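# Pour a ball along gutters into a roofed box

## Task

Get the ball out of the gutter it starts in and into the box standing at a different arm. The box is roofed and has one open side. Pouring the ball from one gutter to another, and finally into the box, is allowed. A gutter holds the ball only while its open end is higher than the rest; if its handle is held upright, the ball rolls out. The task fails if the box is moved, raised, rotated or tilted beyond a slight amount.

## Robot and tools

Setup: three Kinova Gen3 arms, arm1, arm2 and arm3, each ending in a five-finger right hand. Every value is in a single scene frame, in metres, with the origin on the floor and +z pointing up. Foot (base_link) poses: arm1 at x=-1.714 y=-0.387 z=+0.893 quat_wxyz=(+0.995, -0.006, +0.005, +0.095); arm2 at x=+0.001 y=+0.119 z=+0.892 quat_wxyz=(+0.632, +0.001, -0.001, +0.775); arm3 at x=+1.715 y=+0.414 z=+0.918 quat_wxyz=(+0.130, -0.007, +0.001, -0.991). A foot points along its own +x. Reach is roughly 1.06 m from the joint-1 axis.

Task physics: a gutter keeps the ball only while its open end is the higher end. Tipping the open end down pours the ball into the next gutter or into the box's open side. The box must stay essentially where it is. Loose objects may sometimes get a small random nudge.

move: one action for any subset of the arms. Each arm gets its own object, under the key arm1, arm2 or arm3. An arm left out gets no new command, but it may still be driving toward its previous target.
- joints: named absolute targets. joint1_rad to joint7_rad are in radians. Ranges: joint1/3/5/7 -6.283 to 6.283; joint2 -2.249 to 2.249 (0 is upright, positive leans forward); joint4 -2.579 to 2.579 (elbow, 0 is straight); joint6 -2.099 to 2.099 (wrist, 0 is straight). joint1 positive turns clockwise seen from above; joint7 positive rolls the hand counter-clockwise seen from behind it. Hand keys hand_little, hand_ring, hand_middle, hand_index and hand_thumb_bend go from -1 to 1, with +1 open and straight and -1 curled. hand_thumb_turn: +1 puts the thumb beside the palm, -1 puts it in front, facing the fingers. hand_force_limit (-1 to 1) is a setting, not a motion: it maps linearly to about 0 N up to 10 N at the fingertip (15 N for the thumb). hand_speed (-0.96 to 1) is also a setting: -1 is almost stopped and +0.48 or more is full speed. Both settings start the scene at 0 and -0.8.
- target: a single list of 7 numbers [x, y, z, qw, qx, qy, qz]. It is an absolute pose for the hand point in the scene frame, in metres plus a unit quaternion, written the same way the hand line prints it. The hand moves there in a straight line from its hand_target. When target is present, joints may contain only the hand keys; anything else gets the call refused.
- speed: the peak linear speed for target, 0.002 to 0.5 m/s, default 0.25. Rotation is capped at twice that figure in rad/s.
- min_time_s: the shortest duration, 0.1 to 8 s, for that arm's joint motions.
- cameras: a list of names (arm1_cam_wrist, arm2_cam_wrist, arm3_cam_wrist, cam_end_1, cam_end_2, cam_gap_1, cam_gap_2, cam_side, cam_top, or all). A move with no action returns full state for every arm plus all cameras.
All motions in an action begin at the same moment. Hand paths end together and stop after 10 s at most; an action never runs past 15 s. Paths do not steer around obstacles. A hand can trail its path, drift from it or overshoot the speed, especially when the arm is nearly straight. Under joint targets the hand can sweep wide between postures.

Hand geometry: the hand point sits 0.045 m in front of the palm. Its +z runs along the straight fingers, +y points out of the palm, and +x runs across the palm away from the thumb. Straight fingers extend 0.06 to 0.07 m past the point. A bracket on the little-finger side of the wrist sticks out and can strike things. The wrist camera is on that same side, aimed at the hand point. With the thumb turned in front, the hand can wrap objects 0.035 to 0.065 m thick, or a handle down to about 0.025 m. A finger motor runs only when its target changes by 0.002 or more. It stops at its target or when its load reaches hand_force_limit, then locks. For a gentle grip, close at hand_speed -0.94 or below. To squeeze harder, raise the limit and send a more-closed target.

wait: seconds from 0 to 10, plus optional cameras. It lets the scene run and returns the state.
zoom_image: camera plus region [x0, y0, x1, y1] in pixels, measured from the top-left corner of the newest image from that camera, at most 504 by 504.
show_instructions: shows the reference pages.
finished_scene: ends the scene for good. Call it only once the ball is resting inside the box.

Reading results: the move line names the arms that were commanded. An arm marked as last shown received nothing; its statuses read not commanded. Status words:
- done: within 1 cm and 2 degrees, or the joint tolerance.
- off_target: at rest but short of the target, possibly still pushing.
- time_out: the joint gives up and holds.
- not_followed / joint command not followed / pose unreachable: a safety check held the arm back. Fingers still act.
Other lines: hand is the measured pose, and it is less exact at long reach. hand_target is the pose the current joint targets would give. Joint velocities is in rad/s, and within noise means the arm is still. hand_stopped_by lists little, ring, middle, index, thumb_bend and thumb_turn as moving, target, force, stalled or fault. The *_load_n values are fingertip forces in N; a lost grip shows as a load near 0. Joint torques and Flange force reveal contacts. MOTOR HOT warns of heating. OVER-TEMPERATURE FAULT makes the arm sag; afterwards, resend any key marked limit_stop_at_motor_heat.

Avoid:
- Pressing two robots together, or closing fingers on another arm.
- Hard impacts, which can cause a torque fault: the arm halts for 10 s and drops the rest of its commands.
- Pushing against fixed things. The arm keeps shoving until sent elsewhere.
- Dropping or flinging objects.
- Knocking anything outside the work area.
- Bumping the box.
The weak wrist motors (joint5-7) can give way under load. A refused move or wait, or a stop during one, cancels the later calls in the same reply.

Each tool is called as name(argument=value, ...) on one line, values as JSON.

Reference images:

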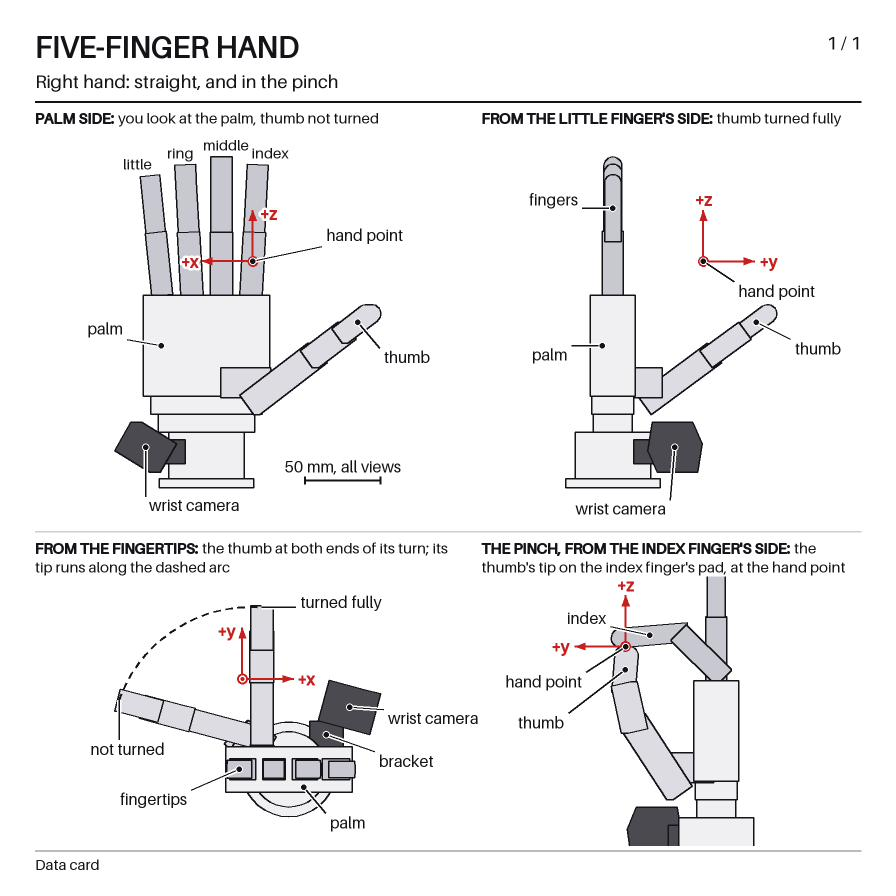

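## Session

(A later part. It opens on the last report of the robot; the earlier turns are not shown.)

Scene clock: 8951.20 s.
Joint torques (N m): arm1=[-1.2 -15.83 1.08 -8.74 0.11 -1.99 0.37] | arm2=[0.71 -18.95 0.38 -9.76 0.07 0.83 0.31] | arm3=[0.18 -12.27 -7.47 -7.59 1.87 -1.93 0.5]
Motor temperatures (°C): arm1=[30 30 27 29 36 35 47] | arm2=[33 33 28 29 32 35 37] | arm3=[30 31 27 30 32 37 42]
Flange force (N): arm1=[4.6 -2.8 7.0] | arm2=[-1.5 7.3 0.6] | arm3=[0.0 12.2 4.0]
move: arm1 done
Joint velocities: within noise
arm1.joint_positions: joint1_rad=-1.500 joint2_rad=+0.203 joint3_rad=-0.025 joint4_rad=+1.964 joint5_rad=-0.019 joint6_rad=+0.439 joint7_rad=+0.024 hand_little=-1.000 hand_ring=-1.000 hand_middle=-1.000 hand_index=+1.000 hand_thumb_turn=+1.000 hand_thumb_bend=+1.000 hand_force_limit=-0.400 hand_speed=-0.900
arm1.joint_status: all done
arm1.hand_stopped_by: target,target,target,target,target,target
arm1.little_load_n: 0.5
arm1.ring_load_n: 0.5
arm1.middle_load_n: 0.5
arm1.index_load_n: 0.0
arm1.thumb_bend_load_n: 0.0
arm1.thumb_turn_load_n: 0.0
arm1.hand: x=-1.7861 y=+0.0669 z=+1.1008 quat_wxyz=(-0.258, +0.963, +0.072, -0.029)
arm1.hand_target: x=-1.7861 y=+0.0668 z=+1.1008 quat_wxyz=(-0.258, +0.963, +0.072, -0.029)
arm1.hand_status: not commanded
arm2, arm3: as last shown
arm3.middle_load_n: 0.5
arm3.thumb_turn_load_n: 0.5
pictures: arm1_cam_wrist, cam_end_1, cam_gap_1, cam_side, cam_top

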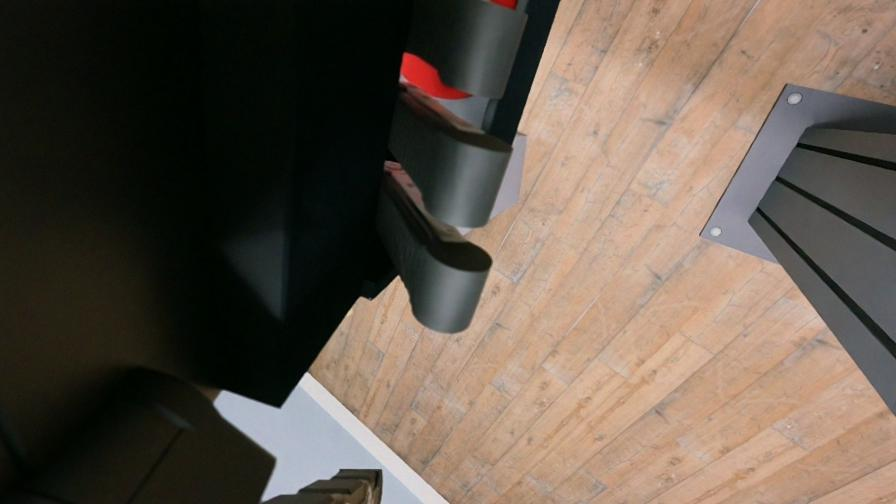

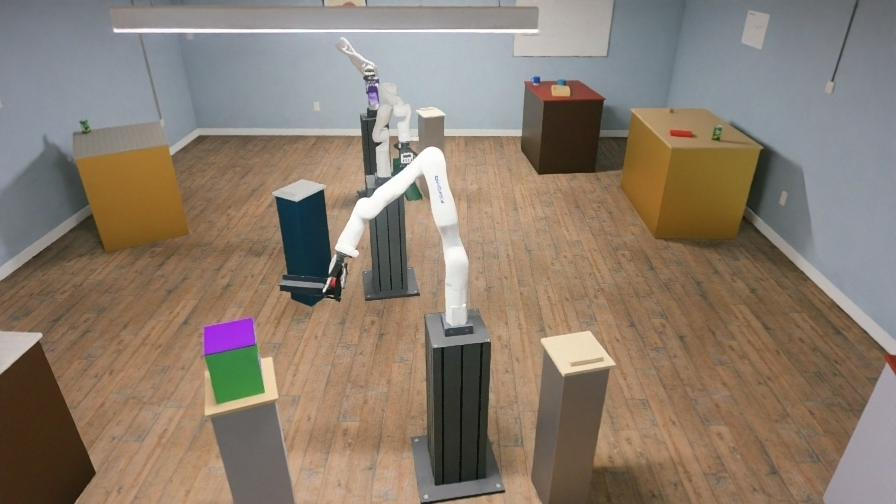

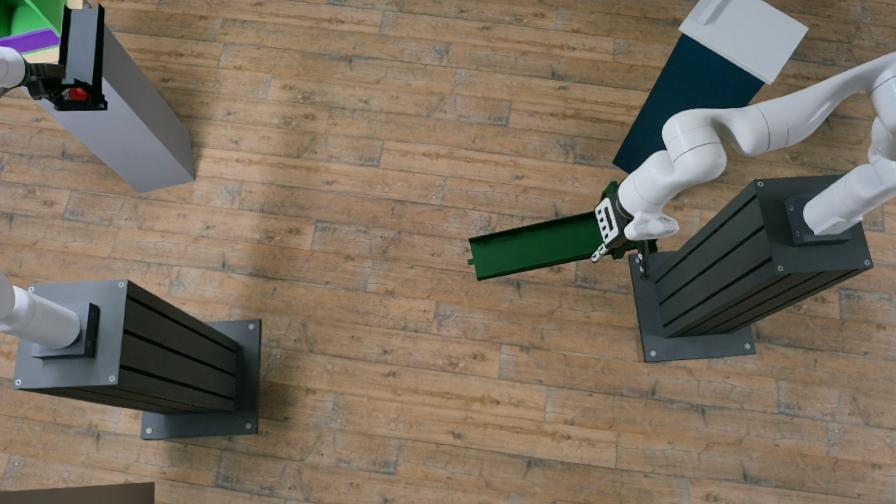

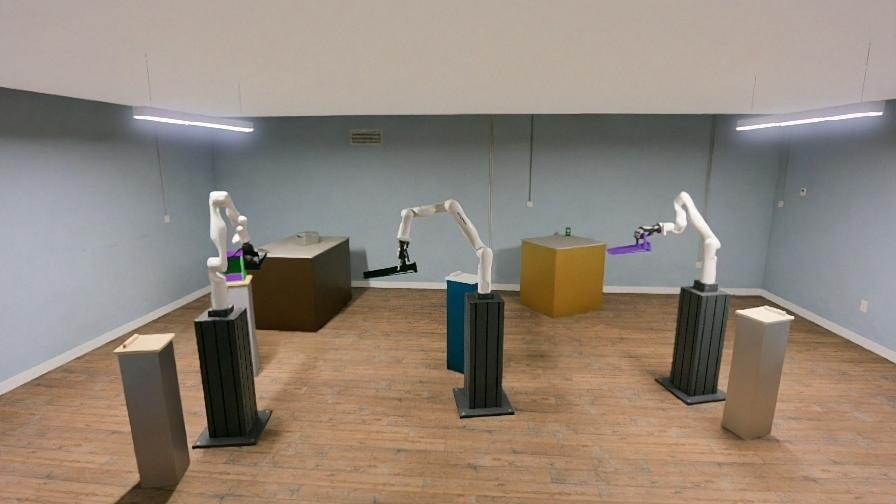

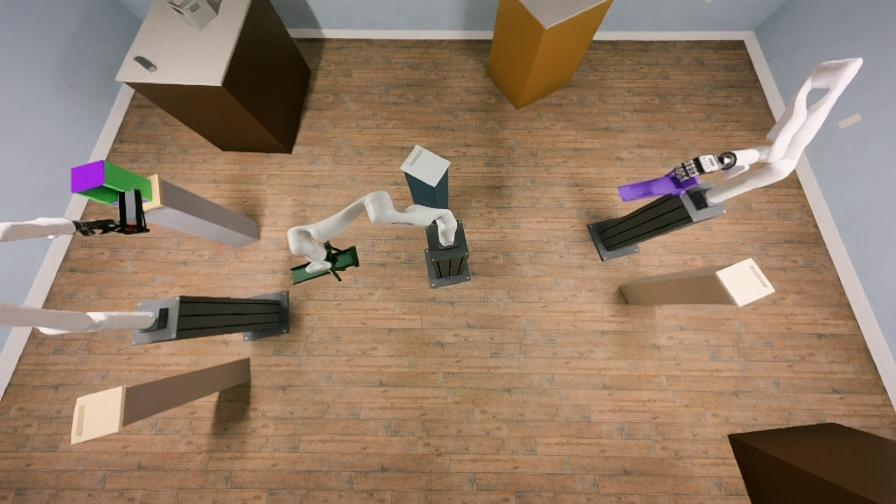

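zoom_image(camera="cam_end_1", region=[180, 240, 380, 420])

zoom_image(camera="cam_top", region=[50, 140, 200, 260])

zoom_image(camera="cam_gap_1", region=[0, 0, 200, 140])

zoom_image(camera="cam_side", region=[190, 210, 290, 320])

Scaled by 2.520 from the camera's image (finer frame: 1280x720).

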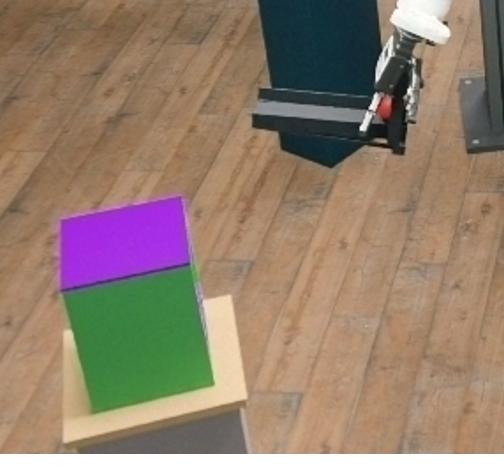

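Scaled by 3.360 from the camera's image (finer frame: 1280x720).

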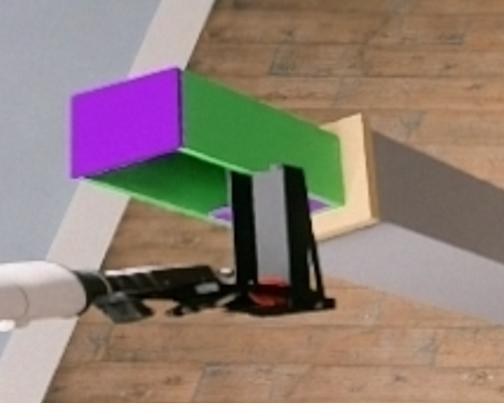

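Scaled by 2.520 from the camera's image (finer frame: 1280x720).

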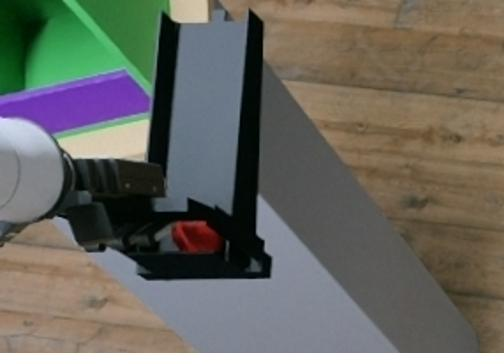

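Scaled by 4.582 from the camera's image (finer frame: 1280x720).

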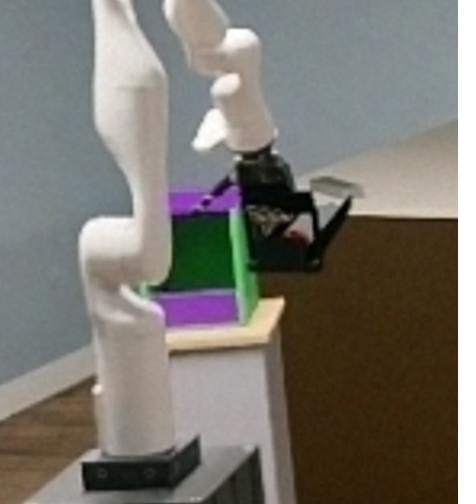

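zoom_image(camera="cam_side", region=[440, 240, 530, 330])

zoom_image(camera="cam_side", region=[660, 240, 750, 330])

zoom_image(camera="cam_side", region=[180, 250, 270, 340])

Scaled by 5.600 from the camera's image (finer frame: 1280x720).

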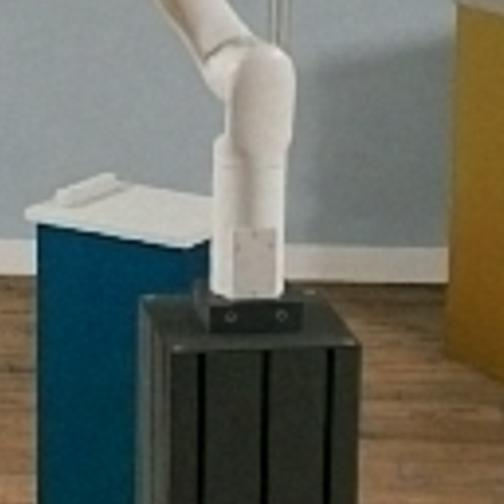

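Scaled by 5.600 from the camera's image (finer frame: 1280x720).

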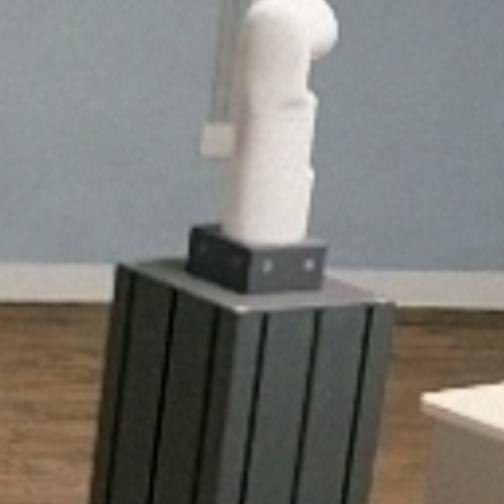

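Scaled by 5.600 from the camera's image (finer frame: 1280x720).

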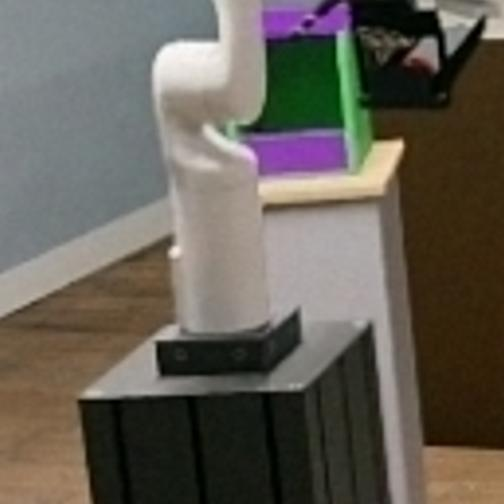

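zoom_image(camera="cam_end_1", region=[400, 250, 520, 370])

zoom_image(camera="cam_end_1", region=[340, 70, 440, 210])

zoom_image(camera="cam_end_1", region=[260, 220, 380, 320])

zoom_image(camera="cam_top", region=[110, 270, 210, 370])

zoom_image(camera="cam_top", region=[400, 190, 500, 290])

zoom_image(camera="cam_top", region=[650, 150, 750, 250])

Scaled by 4.200 from the camera's image (finer frame: 1280x720).

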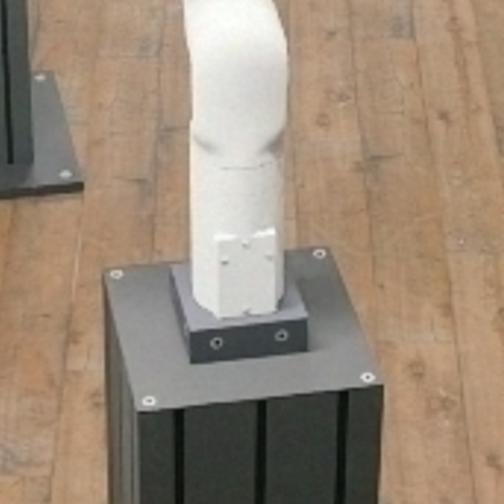

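Scaled by 3.600 from the camera's image (finer frame: 1280x720).

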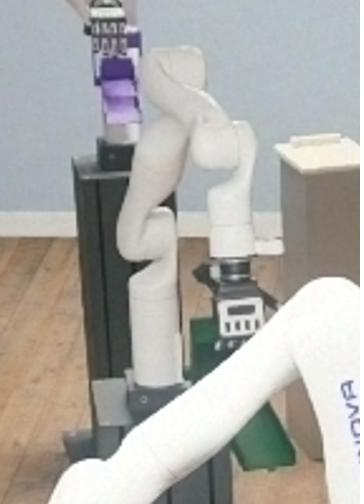

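Scaled by 4.200 from the camera's image (finer frame: 1280x720).

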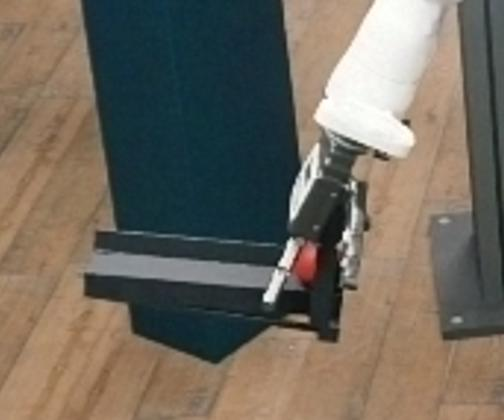

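Scaled by 5.040 from the camera's image (finer frame: 1280x720).

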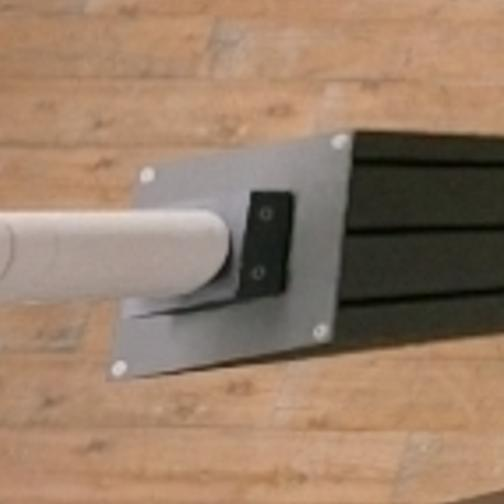

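Scaled by 5.040 from the camera's image (finer frame: 1280x720).

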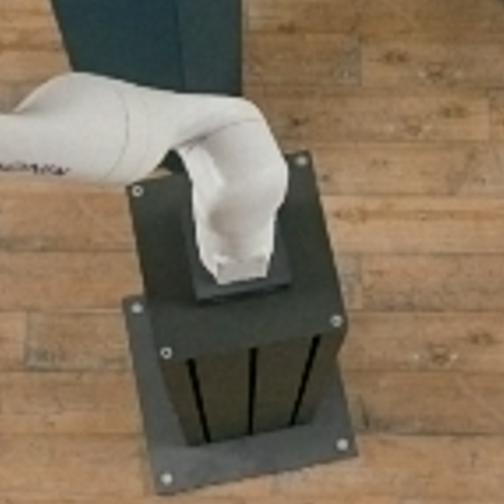

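Scaled by 5.040 from the camera's image (finer frame: 1280x720).

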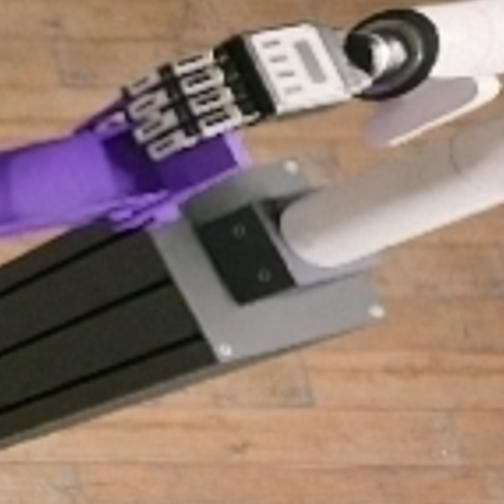

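move(arm1={"joints": {"joint1_rad": -1.725}, "min_time_s": 3}, cameras=["cam_end_1", "cam_top", "cam_gap_1", "cam_side"])

zoom_image(camera="cam_end_1", region=[180, 240, 360, 420])

zoom_image(camera="cam_top", region=[60, 140, 180, 240])

Scene clock: 9268.27 s.
Joint torques (N m): arm1=[-1.22 -15.71 1.02 -8.78 0.14 -1.96 0.37] | arm2=[0.77 -18.83 0.47 -9.75 0.1 0.87 0.29] | arm3=[0.16 -12.3 -7.45 -7.57 1.86 -1.89 0.5]
Motor temperatures (°C): arm1=[30 28 27 29 36 35 47] | arm2=[33 34 28 29 32 34 37] | arm3=[30 31 27 30 32 37 42]
Flange force (N): arm1=[4.6 -2.6 6.9] | arm2=[-1.6 7.4 0.4] | arm3=[0.1 12.3 4.0]
move: arm1 done
Joint velocities: within noise
arm1.joint_positions: joint1_rad=-1.725 joint2_rad=+0.203 joint3_rad=-0.025 joint4_rad=+1.964 joint5_rad=-0.019 joint6_rad=+0.439 joint7_rad=+0.024 hand_little=-1.000 hand_ring=-1.000 hand_middle=-1.000 hand_index=+1.000 hand_thumb_turn=+1.000 hand_thumb_bend=+1.000 hand_force_limit=-0.400 hand_speed=-0.900
arm1.joint_status: all done
arm1.hand_stopped_by: target,target,target,target,target,target
arm1.little_load_n: 0.5
arm1.ring_load_n: 0.5
arm1.middle_load_n: 1.0
arm1.index_load_n: 0.0
arm1.thumb_bend_load_n: 0.0
arm1.thumb_turn_load_n: 0.0
arm1.hand: x=-1.8849 y=+0.0389 z=+1.1020 quat_wxyz=(-0.254, +0.949, +0.179, -0.059)
arm1.hand_target: x=-1.8849 y=+0.0389 z=+1.1020 quat_wxyz=(-0.254, +0.949, +0.179, -0.059)
arm1.hand_status: not commanded
arm2, arm3: as last shown
arm2.ring_load_n: 1.0
arm3.index_load_n: 1.0
arm3.thumb_bend_load_n: 12.5
arm3.thumb_turn_load_n: 1.0
pictures: cam_end_1, cam_gap_1, cam_side, cam_top

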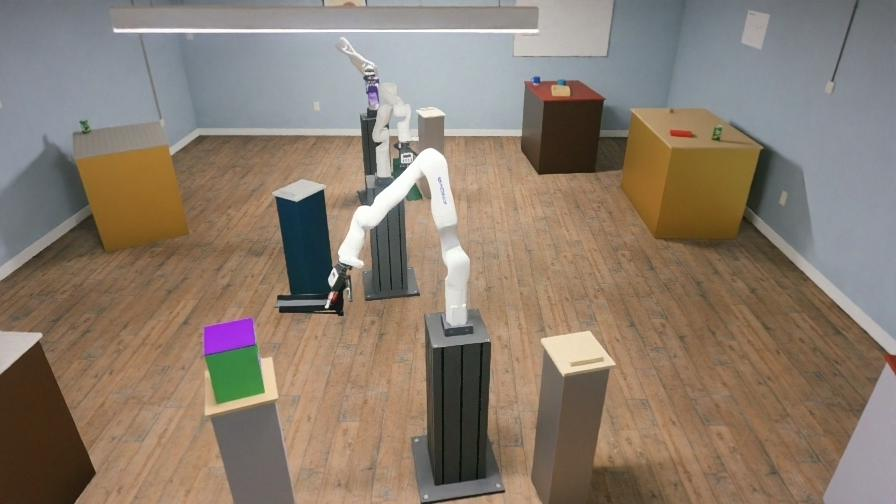

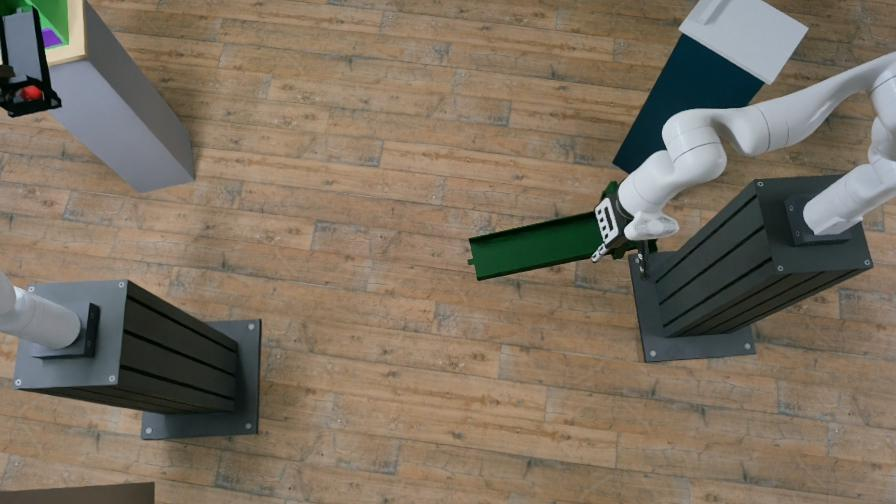

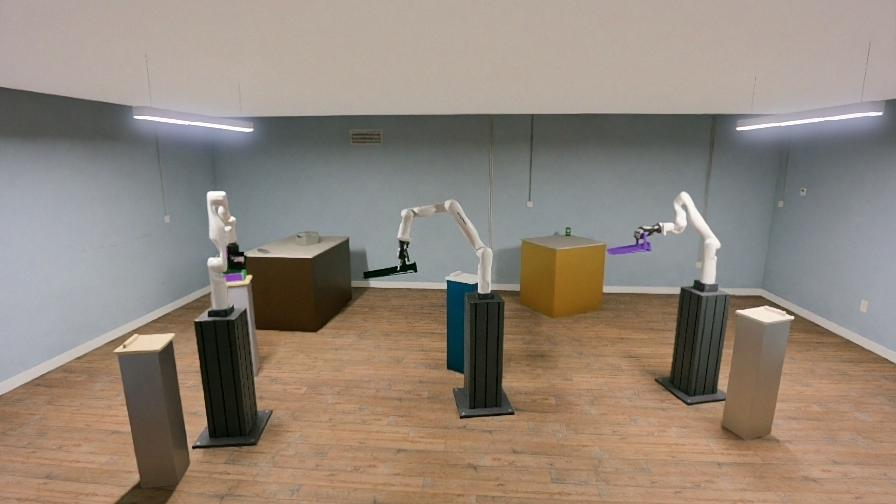

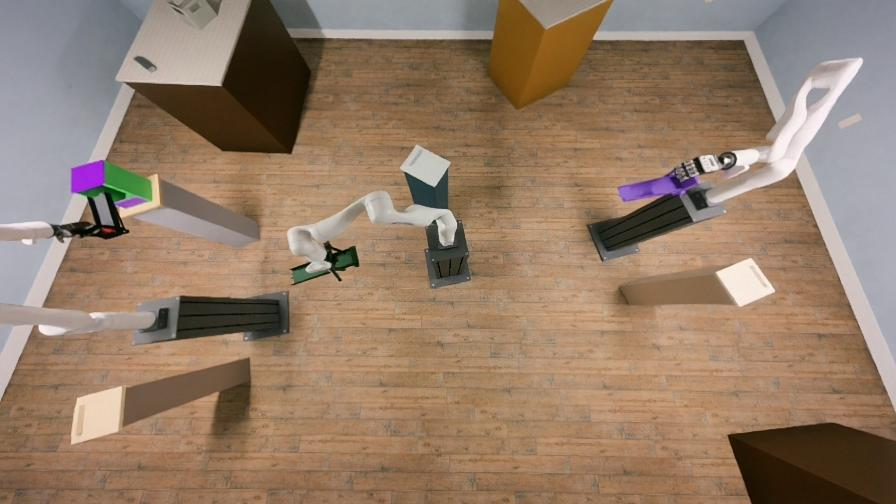

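Scaled by 2.800 from the camera's image (finer frame: 1280x720).

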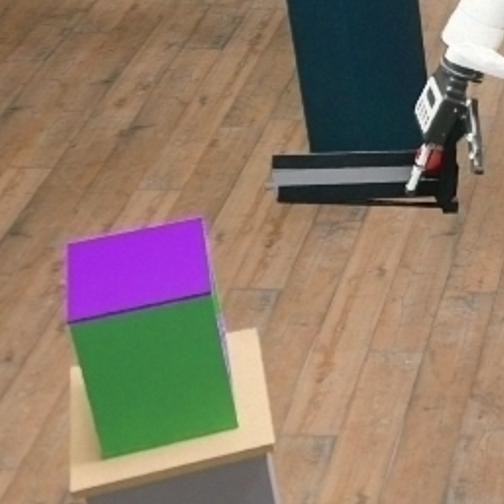

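Scaled by 4.200 from the camera's image (finer frame: 1280x720).

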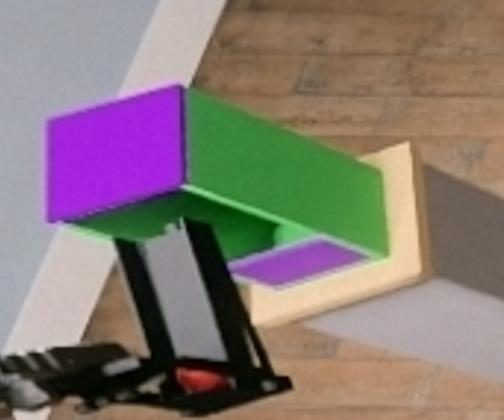

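move(arm1={"target": [-1.9738, 0.0504, 1.0200, -0.17060, 0.96753, 0.18369, -0.03239], "speed": 0.05}, cameras=["cam_end_1", "cam_top", "cam_gap_1", "cam_side", "arm1_cam_wrist"])

zoom_image(camera="cam_end_1", region=[180, 260, 340, 420])

zoom_image(camera="cam_top", region=[60, 140, 180, 240])

zoom_image(camera="cam_gap_1", region=[0, 0, 140, 140])

zoom_image(camera="cam_side", region=[190, 210, 290, 310])

Scene clock: 9326.90 s.
Joint torques (N m): arm1=[-1.34 -20.45 1.49 -7.75 0.28 -1.39 0.38] | arm2=[0.71 -18.94 0.51 -9.81 0.04 0.86 0.29] | arm3=[0.15 -12.32 -7.53 -7.65 1.89 -1.91 0.5]
Motor temperatures (°C): arm1=[30 28 27 29 36 35 47] | arm2=[33 34 28 29 32 34 37] | arm3=[30 31 27 30 32 37 42]
Flange force (N): arm1=[2.2 -4.6 7.3] | arm2=[-1.5 7.5 0.6] | arm3=[0.1 12.5 4.0]
move: arm1 done
Joint velocities: within noise
arm1.joint_positions: joint1_rad=-1.975 joint2_rad=+0.508 joint3_rad=+0.055 joint4_rad=+1.751 joint5_rad=+0.092 joint6_rad=+0.535 joint7_rad=-0.246 hand_little=-1.000 hand_ring=-1.000 hand_middle=-1.000 hand_index=+1.000 hand_thumb_turn=+1.000 hand_thumb_bend=+1.000 hand_force_limit=-0.400 hand_speed=-0.900
arm1.joint_status: not commanded
arm1.hand_stopped_by: target,target,target,target,target,target
arm1.little_load_n: 0.5
arm1.ring_load_n: 0.5
arm1.middle_load_n: 0.5
arm1.index_load_n: 0.0
arm1.thumb_bend_load_n: 0.0
arm1.thumb_turn_load_n: 0.0
arm1.hand: x=-1.9738 y=+0.0504 z=+1.0200 quat_wxyz=(-0.171, +0.968, +0.184, -0.032)
arm1.hand_target: x=-1.9738 y=+0.0504 z=+1.0200 quat_wxyz=(-0.171, +0.968, +0.184, -0.032)
arm1.hand_status: done (0.000 m and 0.0 deg from the pose sent, 0.122 m and 10.3 deg at the start)
arm2, arm3: as last shown
arm2.ring_load_n: 0.5
arm2.thumb_bend_load_n: -0.5
arm3.middle_load_n: 1.0
arm3.thumb_bend_load_n: 13.0
pictures: arm1_cam_wrist, cam_end_1, cam_gap_1, cam_side, cam_top

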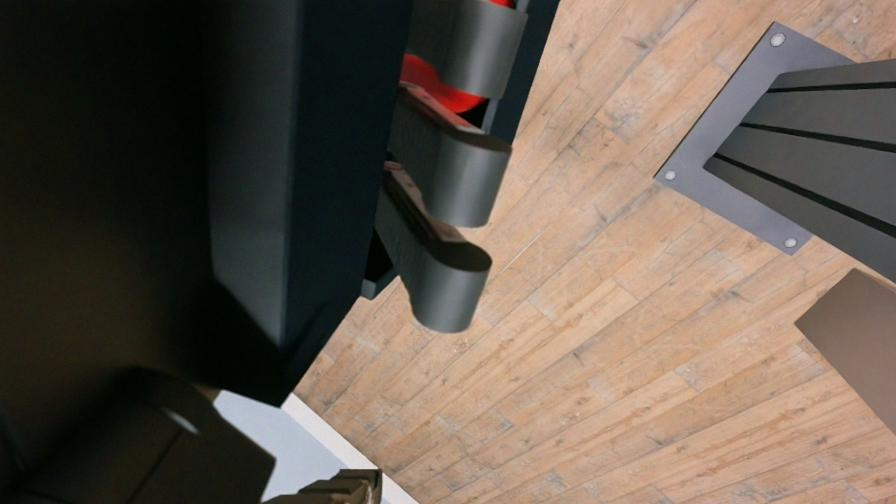

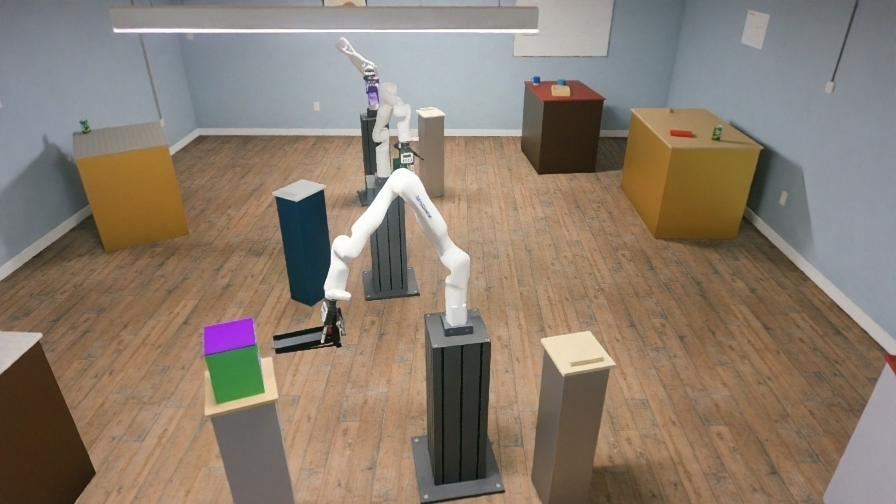

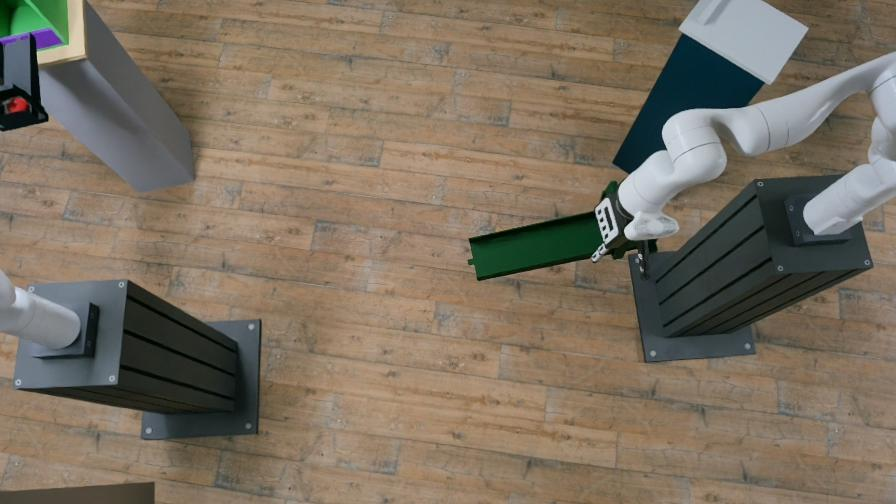

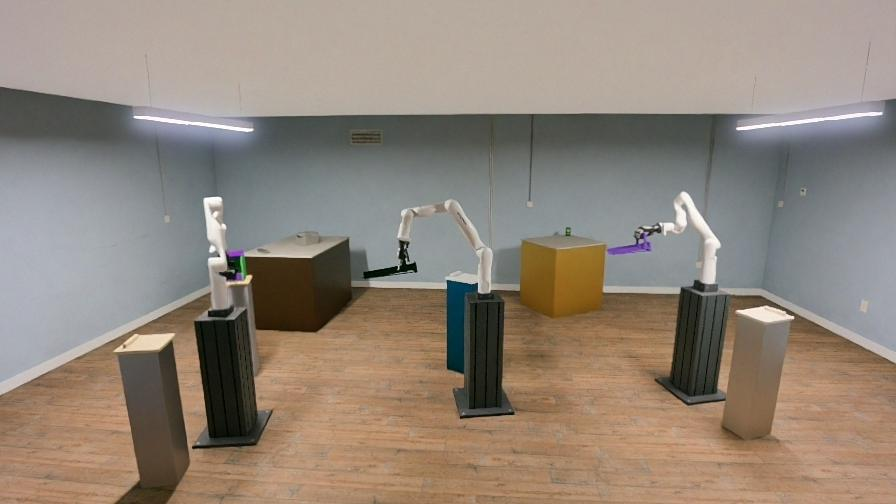

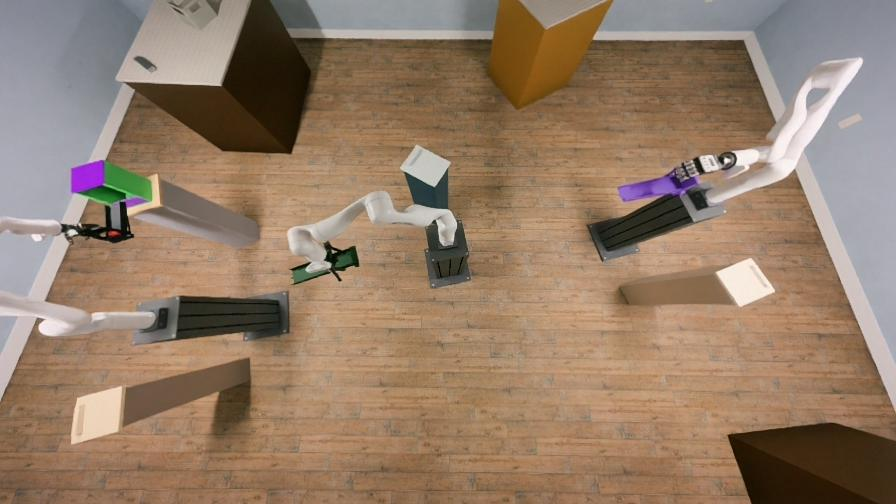

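Scaled by 3.150 from the camera's image (finer frame: 1280x720).

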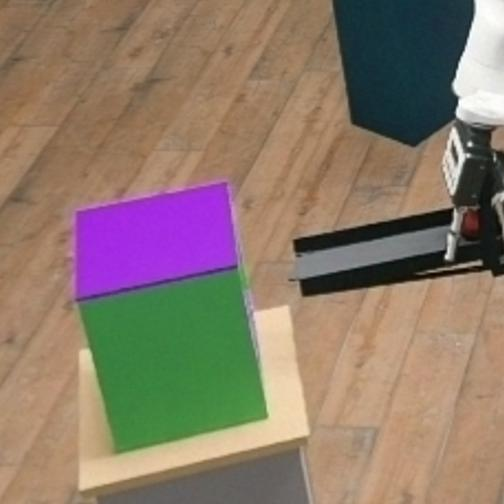

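Scaled by 4.200 from the camera's image (finer frame: 1280x720).

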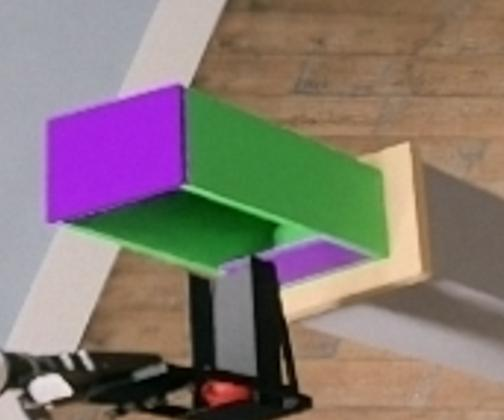

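Scaled by 3.600 from the camera's image (finer frame: 1280x720).

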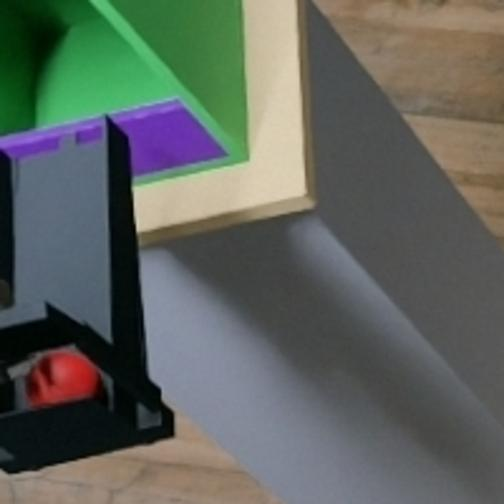

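Scaled by 5.040 from the camera's image (finer frame: 1280x720).

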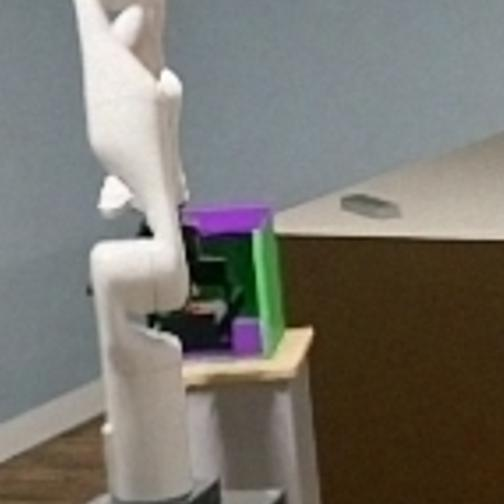

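move(arm1={"target": [-1.9958, 0.0954, 1.0200, -0.17060, 0.96753, 0.18369, -0.03239], "speed": 0.03}, cameras=["cam_end_1", "cam_top", "cam_gap_1", "cam_side"])

zoom_image(camera="cam_end_1", region=[180, 280, 320, 420])

zoom_image(camera="cam_top", region=[60, 140, 180, 240])

zoom_image(camera="cam_gap_1", region=[0, 0, 140, 140])

zoom_image(camera="cam_side", region=[200, 220, 280, 300])

Scene clock: 9590.00 s.
Joint torques (N m): arm1=[-1.37 -22.59 1.55 -8.19 0.34 -1.42 0.38] | arm2=[0.67 -18.93 0.51 -9.76 0.09 0.89 0.31] | arm3=[0.16 -12.27 -7.45 -7.62 1.86 -1.9 0.5]
Motor temperatures (°C): arm1=[30 28 27 29 36 35 47] | arm2=[33 34 28 29 32 34 37] | arm3=[30 31 27 30 32 37 42]
Flange force (N): arm1=[1.8 -5.1 7.0] | arm2=[-1.4 7.2 0.4] | arm3=[0.1 12.3 3.9]
move: arm1 done
Joint velocities: within noise
arm1.joint_positions: joint1_rad=-1.955 joint2_rad=+0.603 joint3_rad=+0.043 joint4_rad=+1.570 joint5_rad=+0.079 joint6_rad=+0.620 joint7_rad=-0.222 hand_little=-1.000 hand_ring=-1.000 hand_middle=-1.000 hand_index=+1.000 hand_thumb_turn=+1.000 hand_thumb_bend=+1.000 hand_force_limit=-0.400 hand_speed=-0.900
arm1.joint_status: not commanded
arm1.hand_stopped_by: target,target,target,target,target,target
arm1.little_load_n: 0.5
arm1.ring_load_n: 1.0
arm1.middle_load_n: 0.5
arm1.index_load_n: 0.0
arm1.thumb_bend_load_n: 0.0
arm1.thumb_turn_load_n: 0.0
arm1.hand: x=-1.9958 y=+0.0954 z=+1.0200 quat_wxyz=(-0.171, +0.968, +0.184, -0.032)
arm1.hand_target: x=-1.9958 y=+0.0954 z=+1.0200 quat_wxyz=(-0.171, +0.968, +0.184, -0.032)
arm1.hand_status: done (0.000 m and 0.0 deg from the pose sent, 0.050 m and 0.0 deg at the start)
arm2: as last shown
arm2.ring_load_n: 1.0
arm2.thumb_bend_load_n: 0.0
arm3.joint_positions: joint1_rad=+1.154 joint2_rad=+0.695 joint3_rad=-1.515 joint4_rad=+2.330 joint5_rad=-0.426 joint6_rad=-1.081 joint7_rad=+0.931 hand_little=+0.000 hand_ring=-0.060 hand_middle=-0.099 hand_index=-0.099 hand_thumb_turn=-1.000 hand_thumb_bend=+0.066 hand_force_limit=+0.400 hand_speed=-0.940
arm3.joint_status: not commanded
arm3.hand_stopped_by: target,target,target,target,force,target
arm3.little_load_n: 0.0
arm3.ring_load_n: 0.0
arm3.middle_load_n: 0.5
arm3.index_load_n: 1.0
arm3.thumb_bend_load_n: 13.0
arm3.thumb_turn_load_n: 1.0
arm3.hand: x=+1.1500 y=+0.3115 z=+1.2700 quat_wxyz=(+0.443, -0.467, -0.555, +0.527)
arm3.hand_target: x=+1.1500 y=+0.3115 z=+1.2700 quat_wxyz=(+0.443, -0.467, -0.555, +0.527)
arm3.hand_status: not commanded
pictures: cam_end_1, cam_gap_1, cam_side, cam_top

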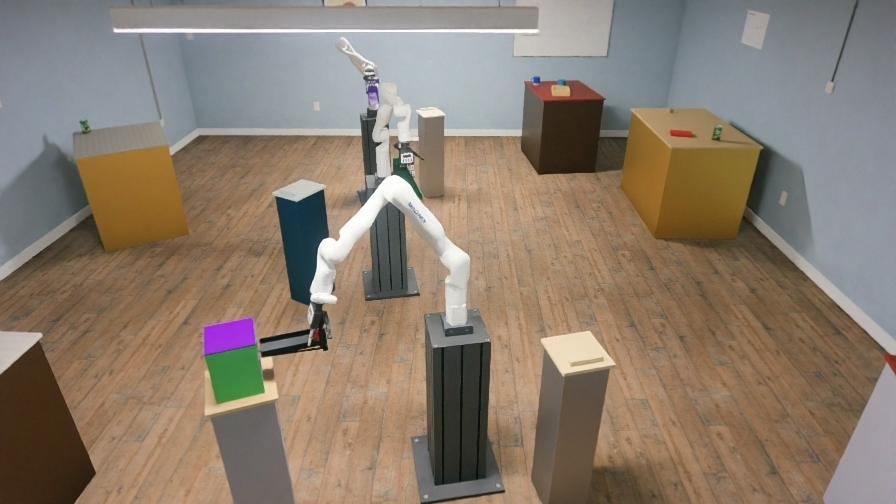

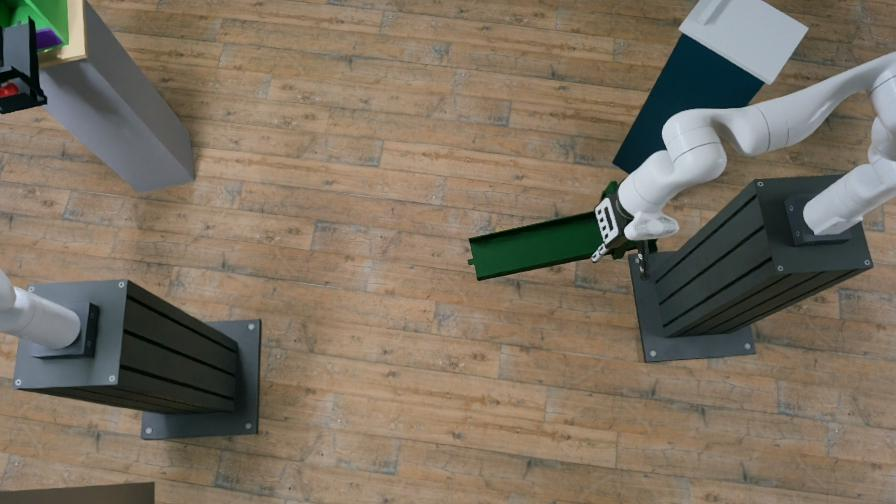

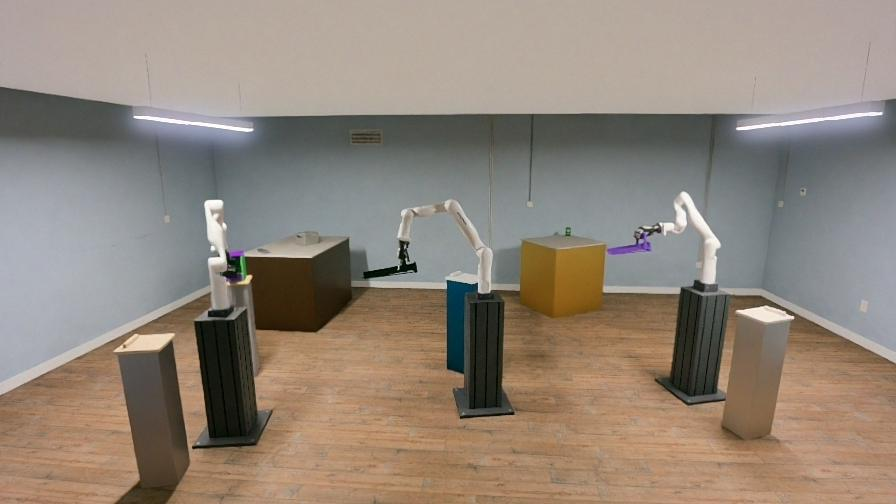

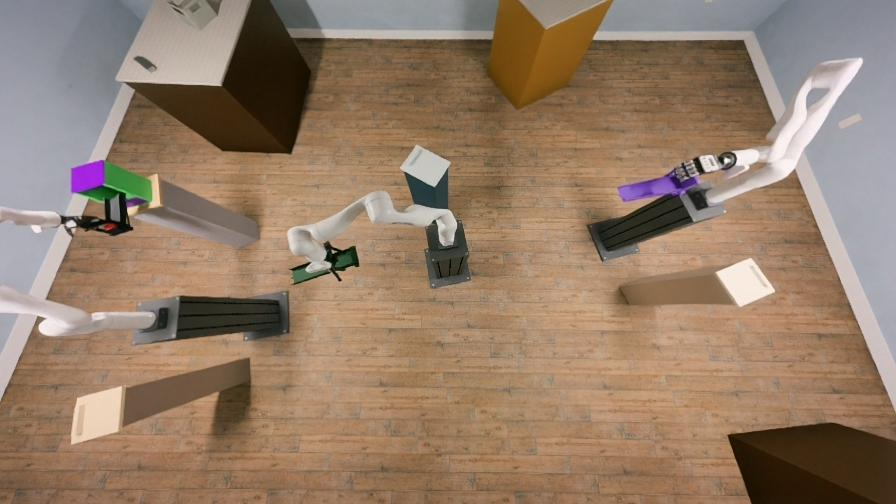

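Scaled by 3.600 from the camera's image (finer frame: 1280x720).

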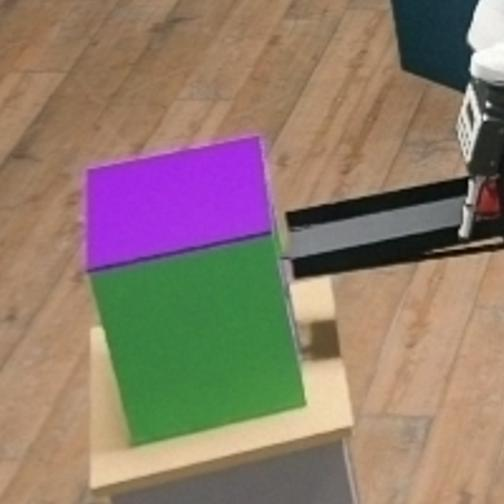

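Scaled by 4.200 from the camera's image (finer frame: 1280x720).

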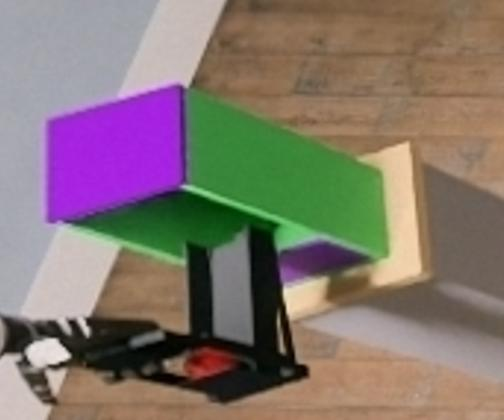

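Scaled by 3.600 from the camera's image (finer frame: 1280x720).

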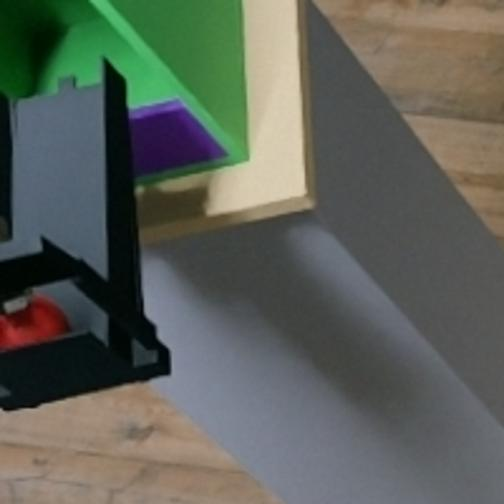

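Scaled by 6.300 from the camera's image (finer frame: 1280x720).

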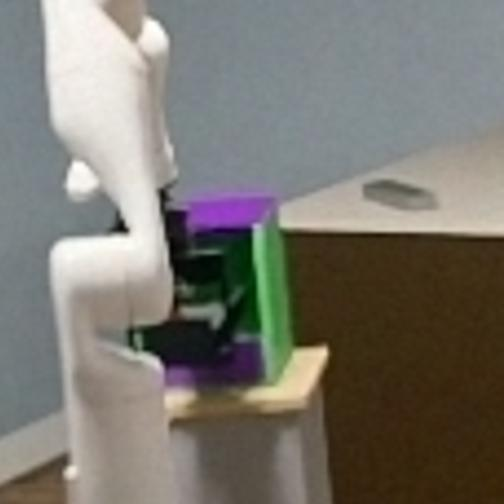

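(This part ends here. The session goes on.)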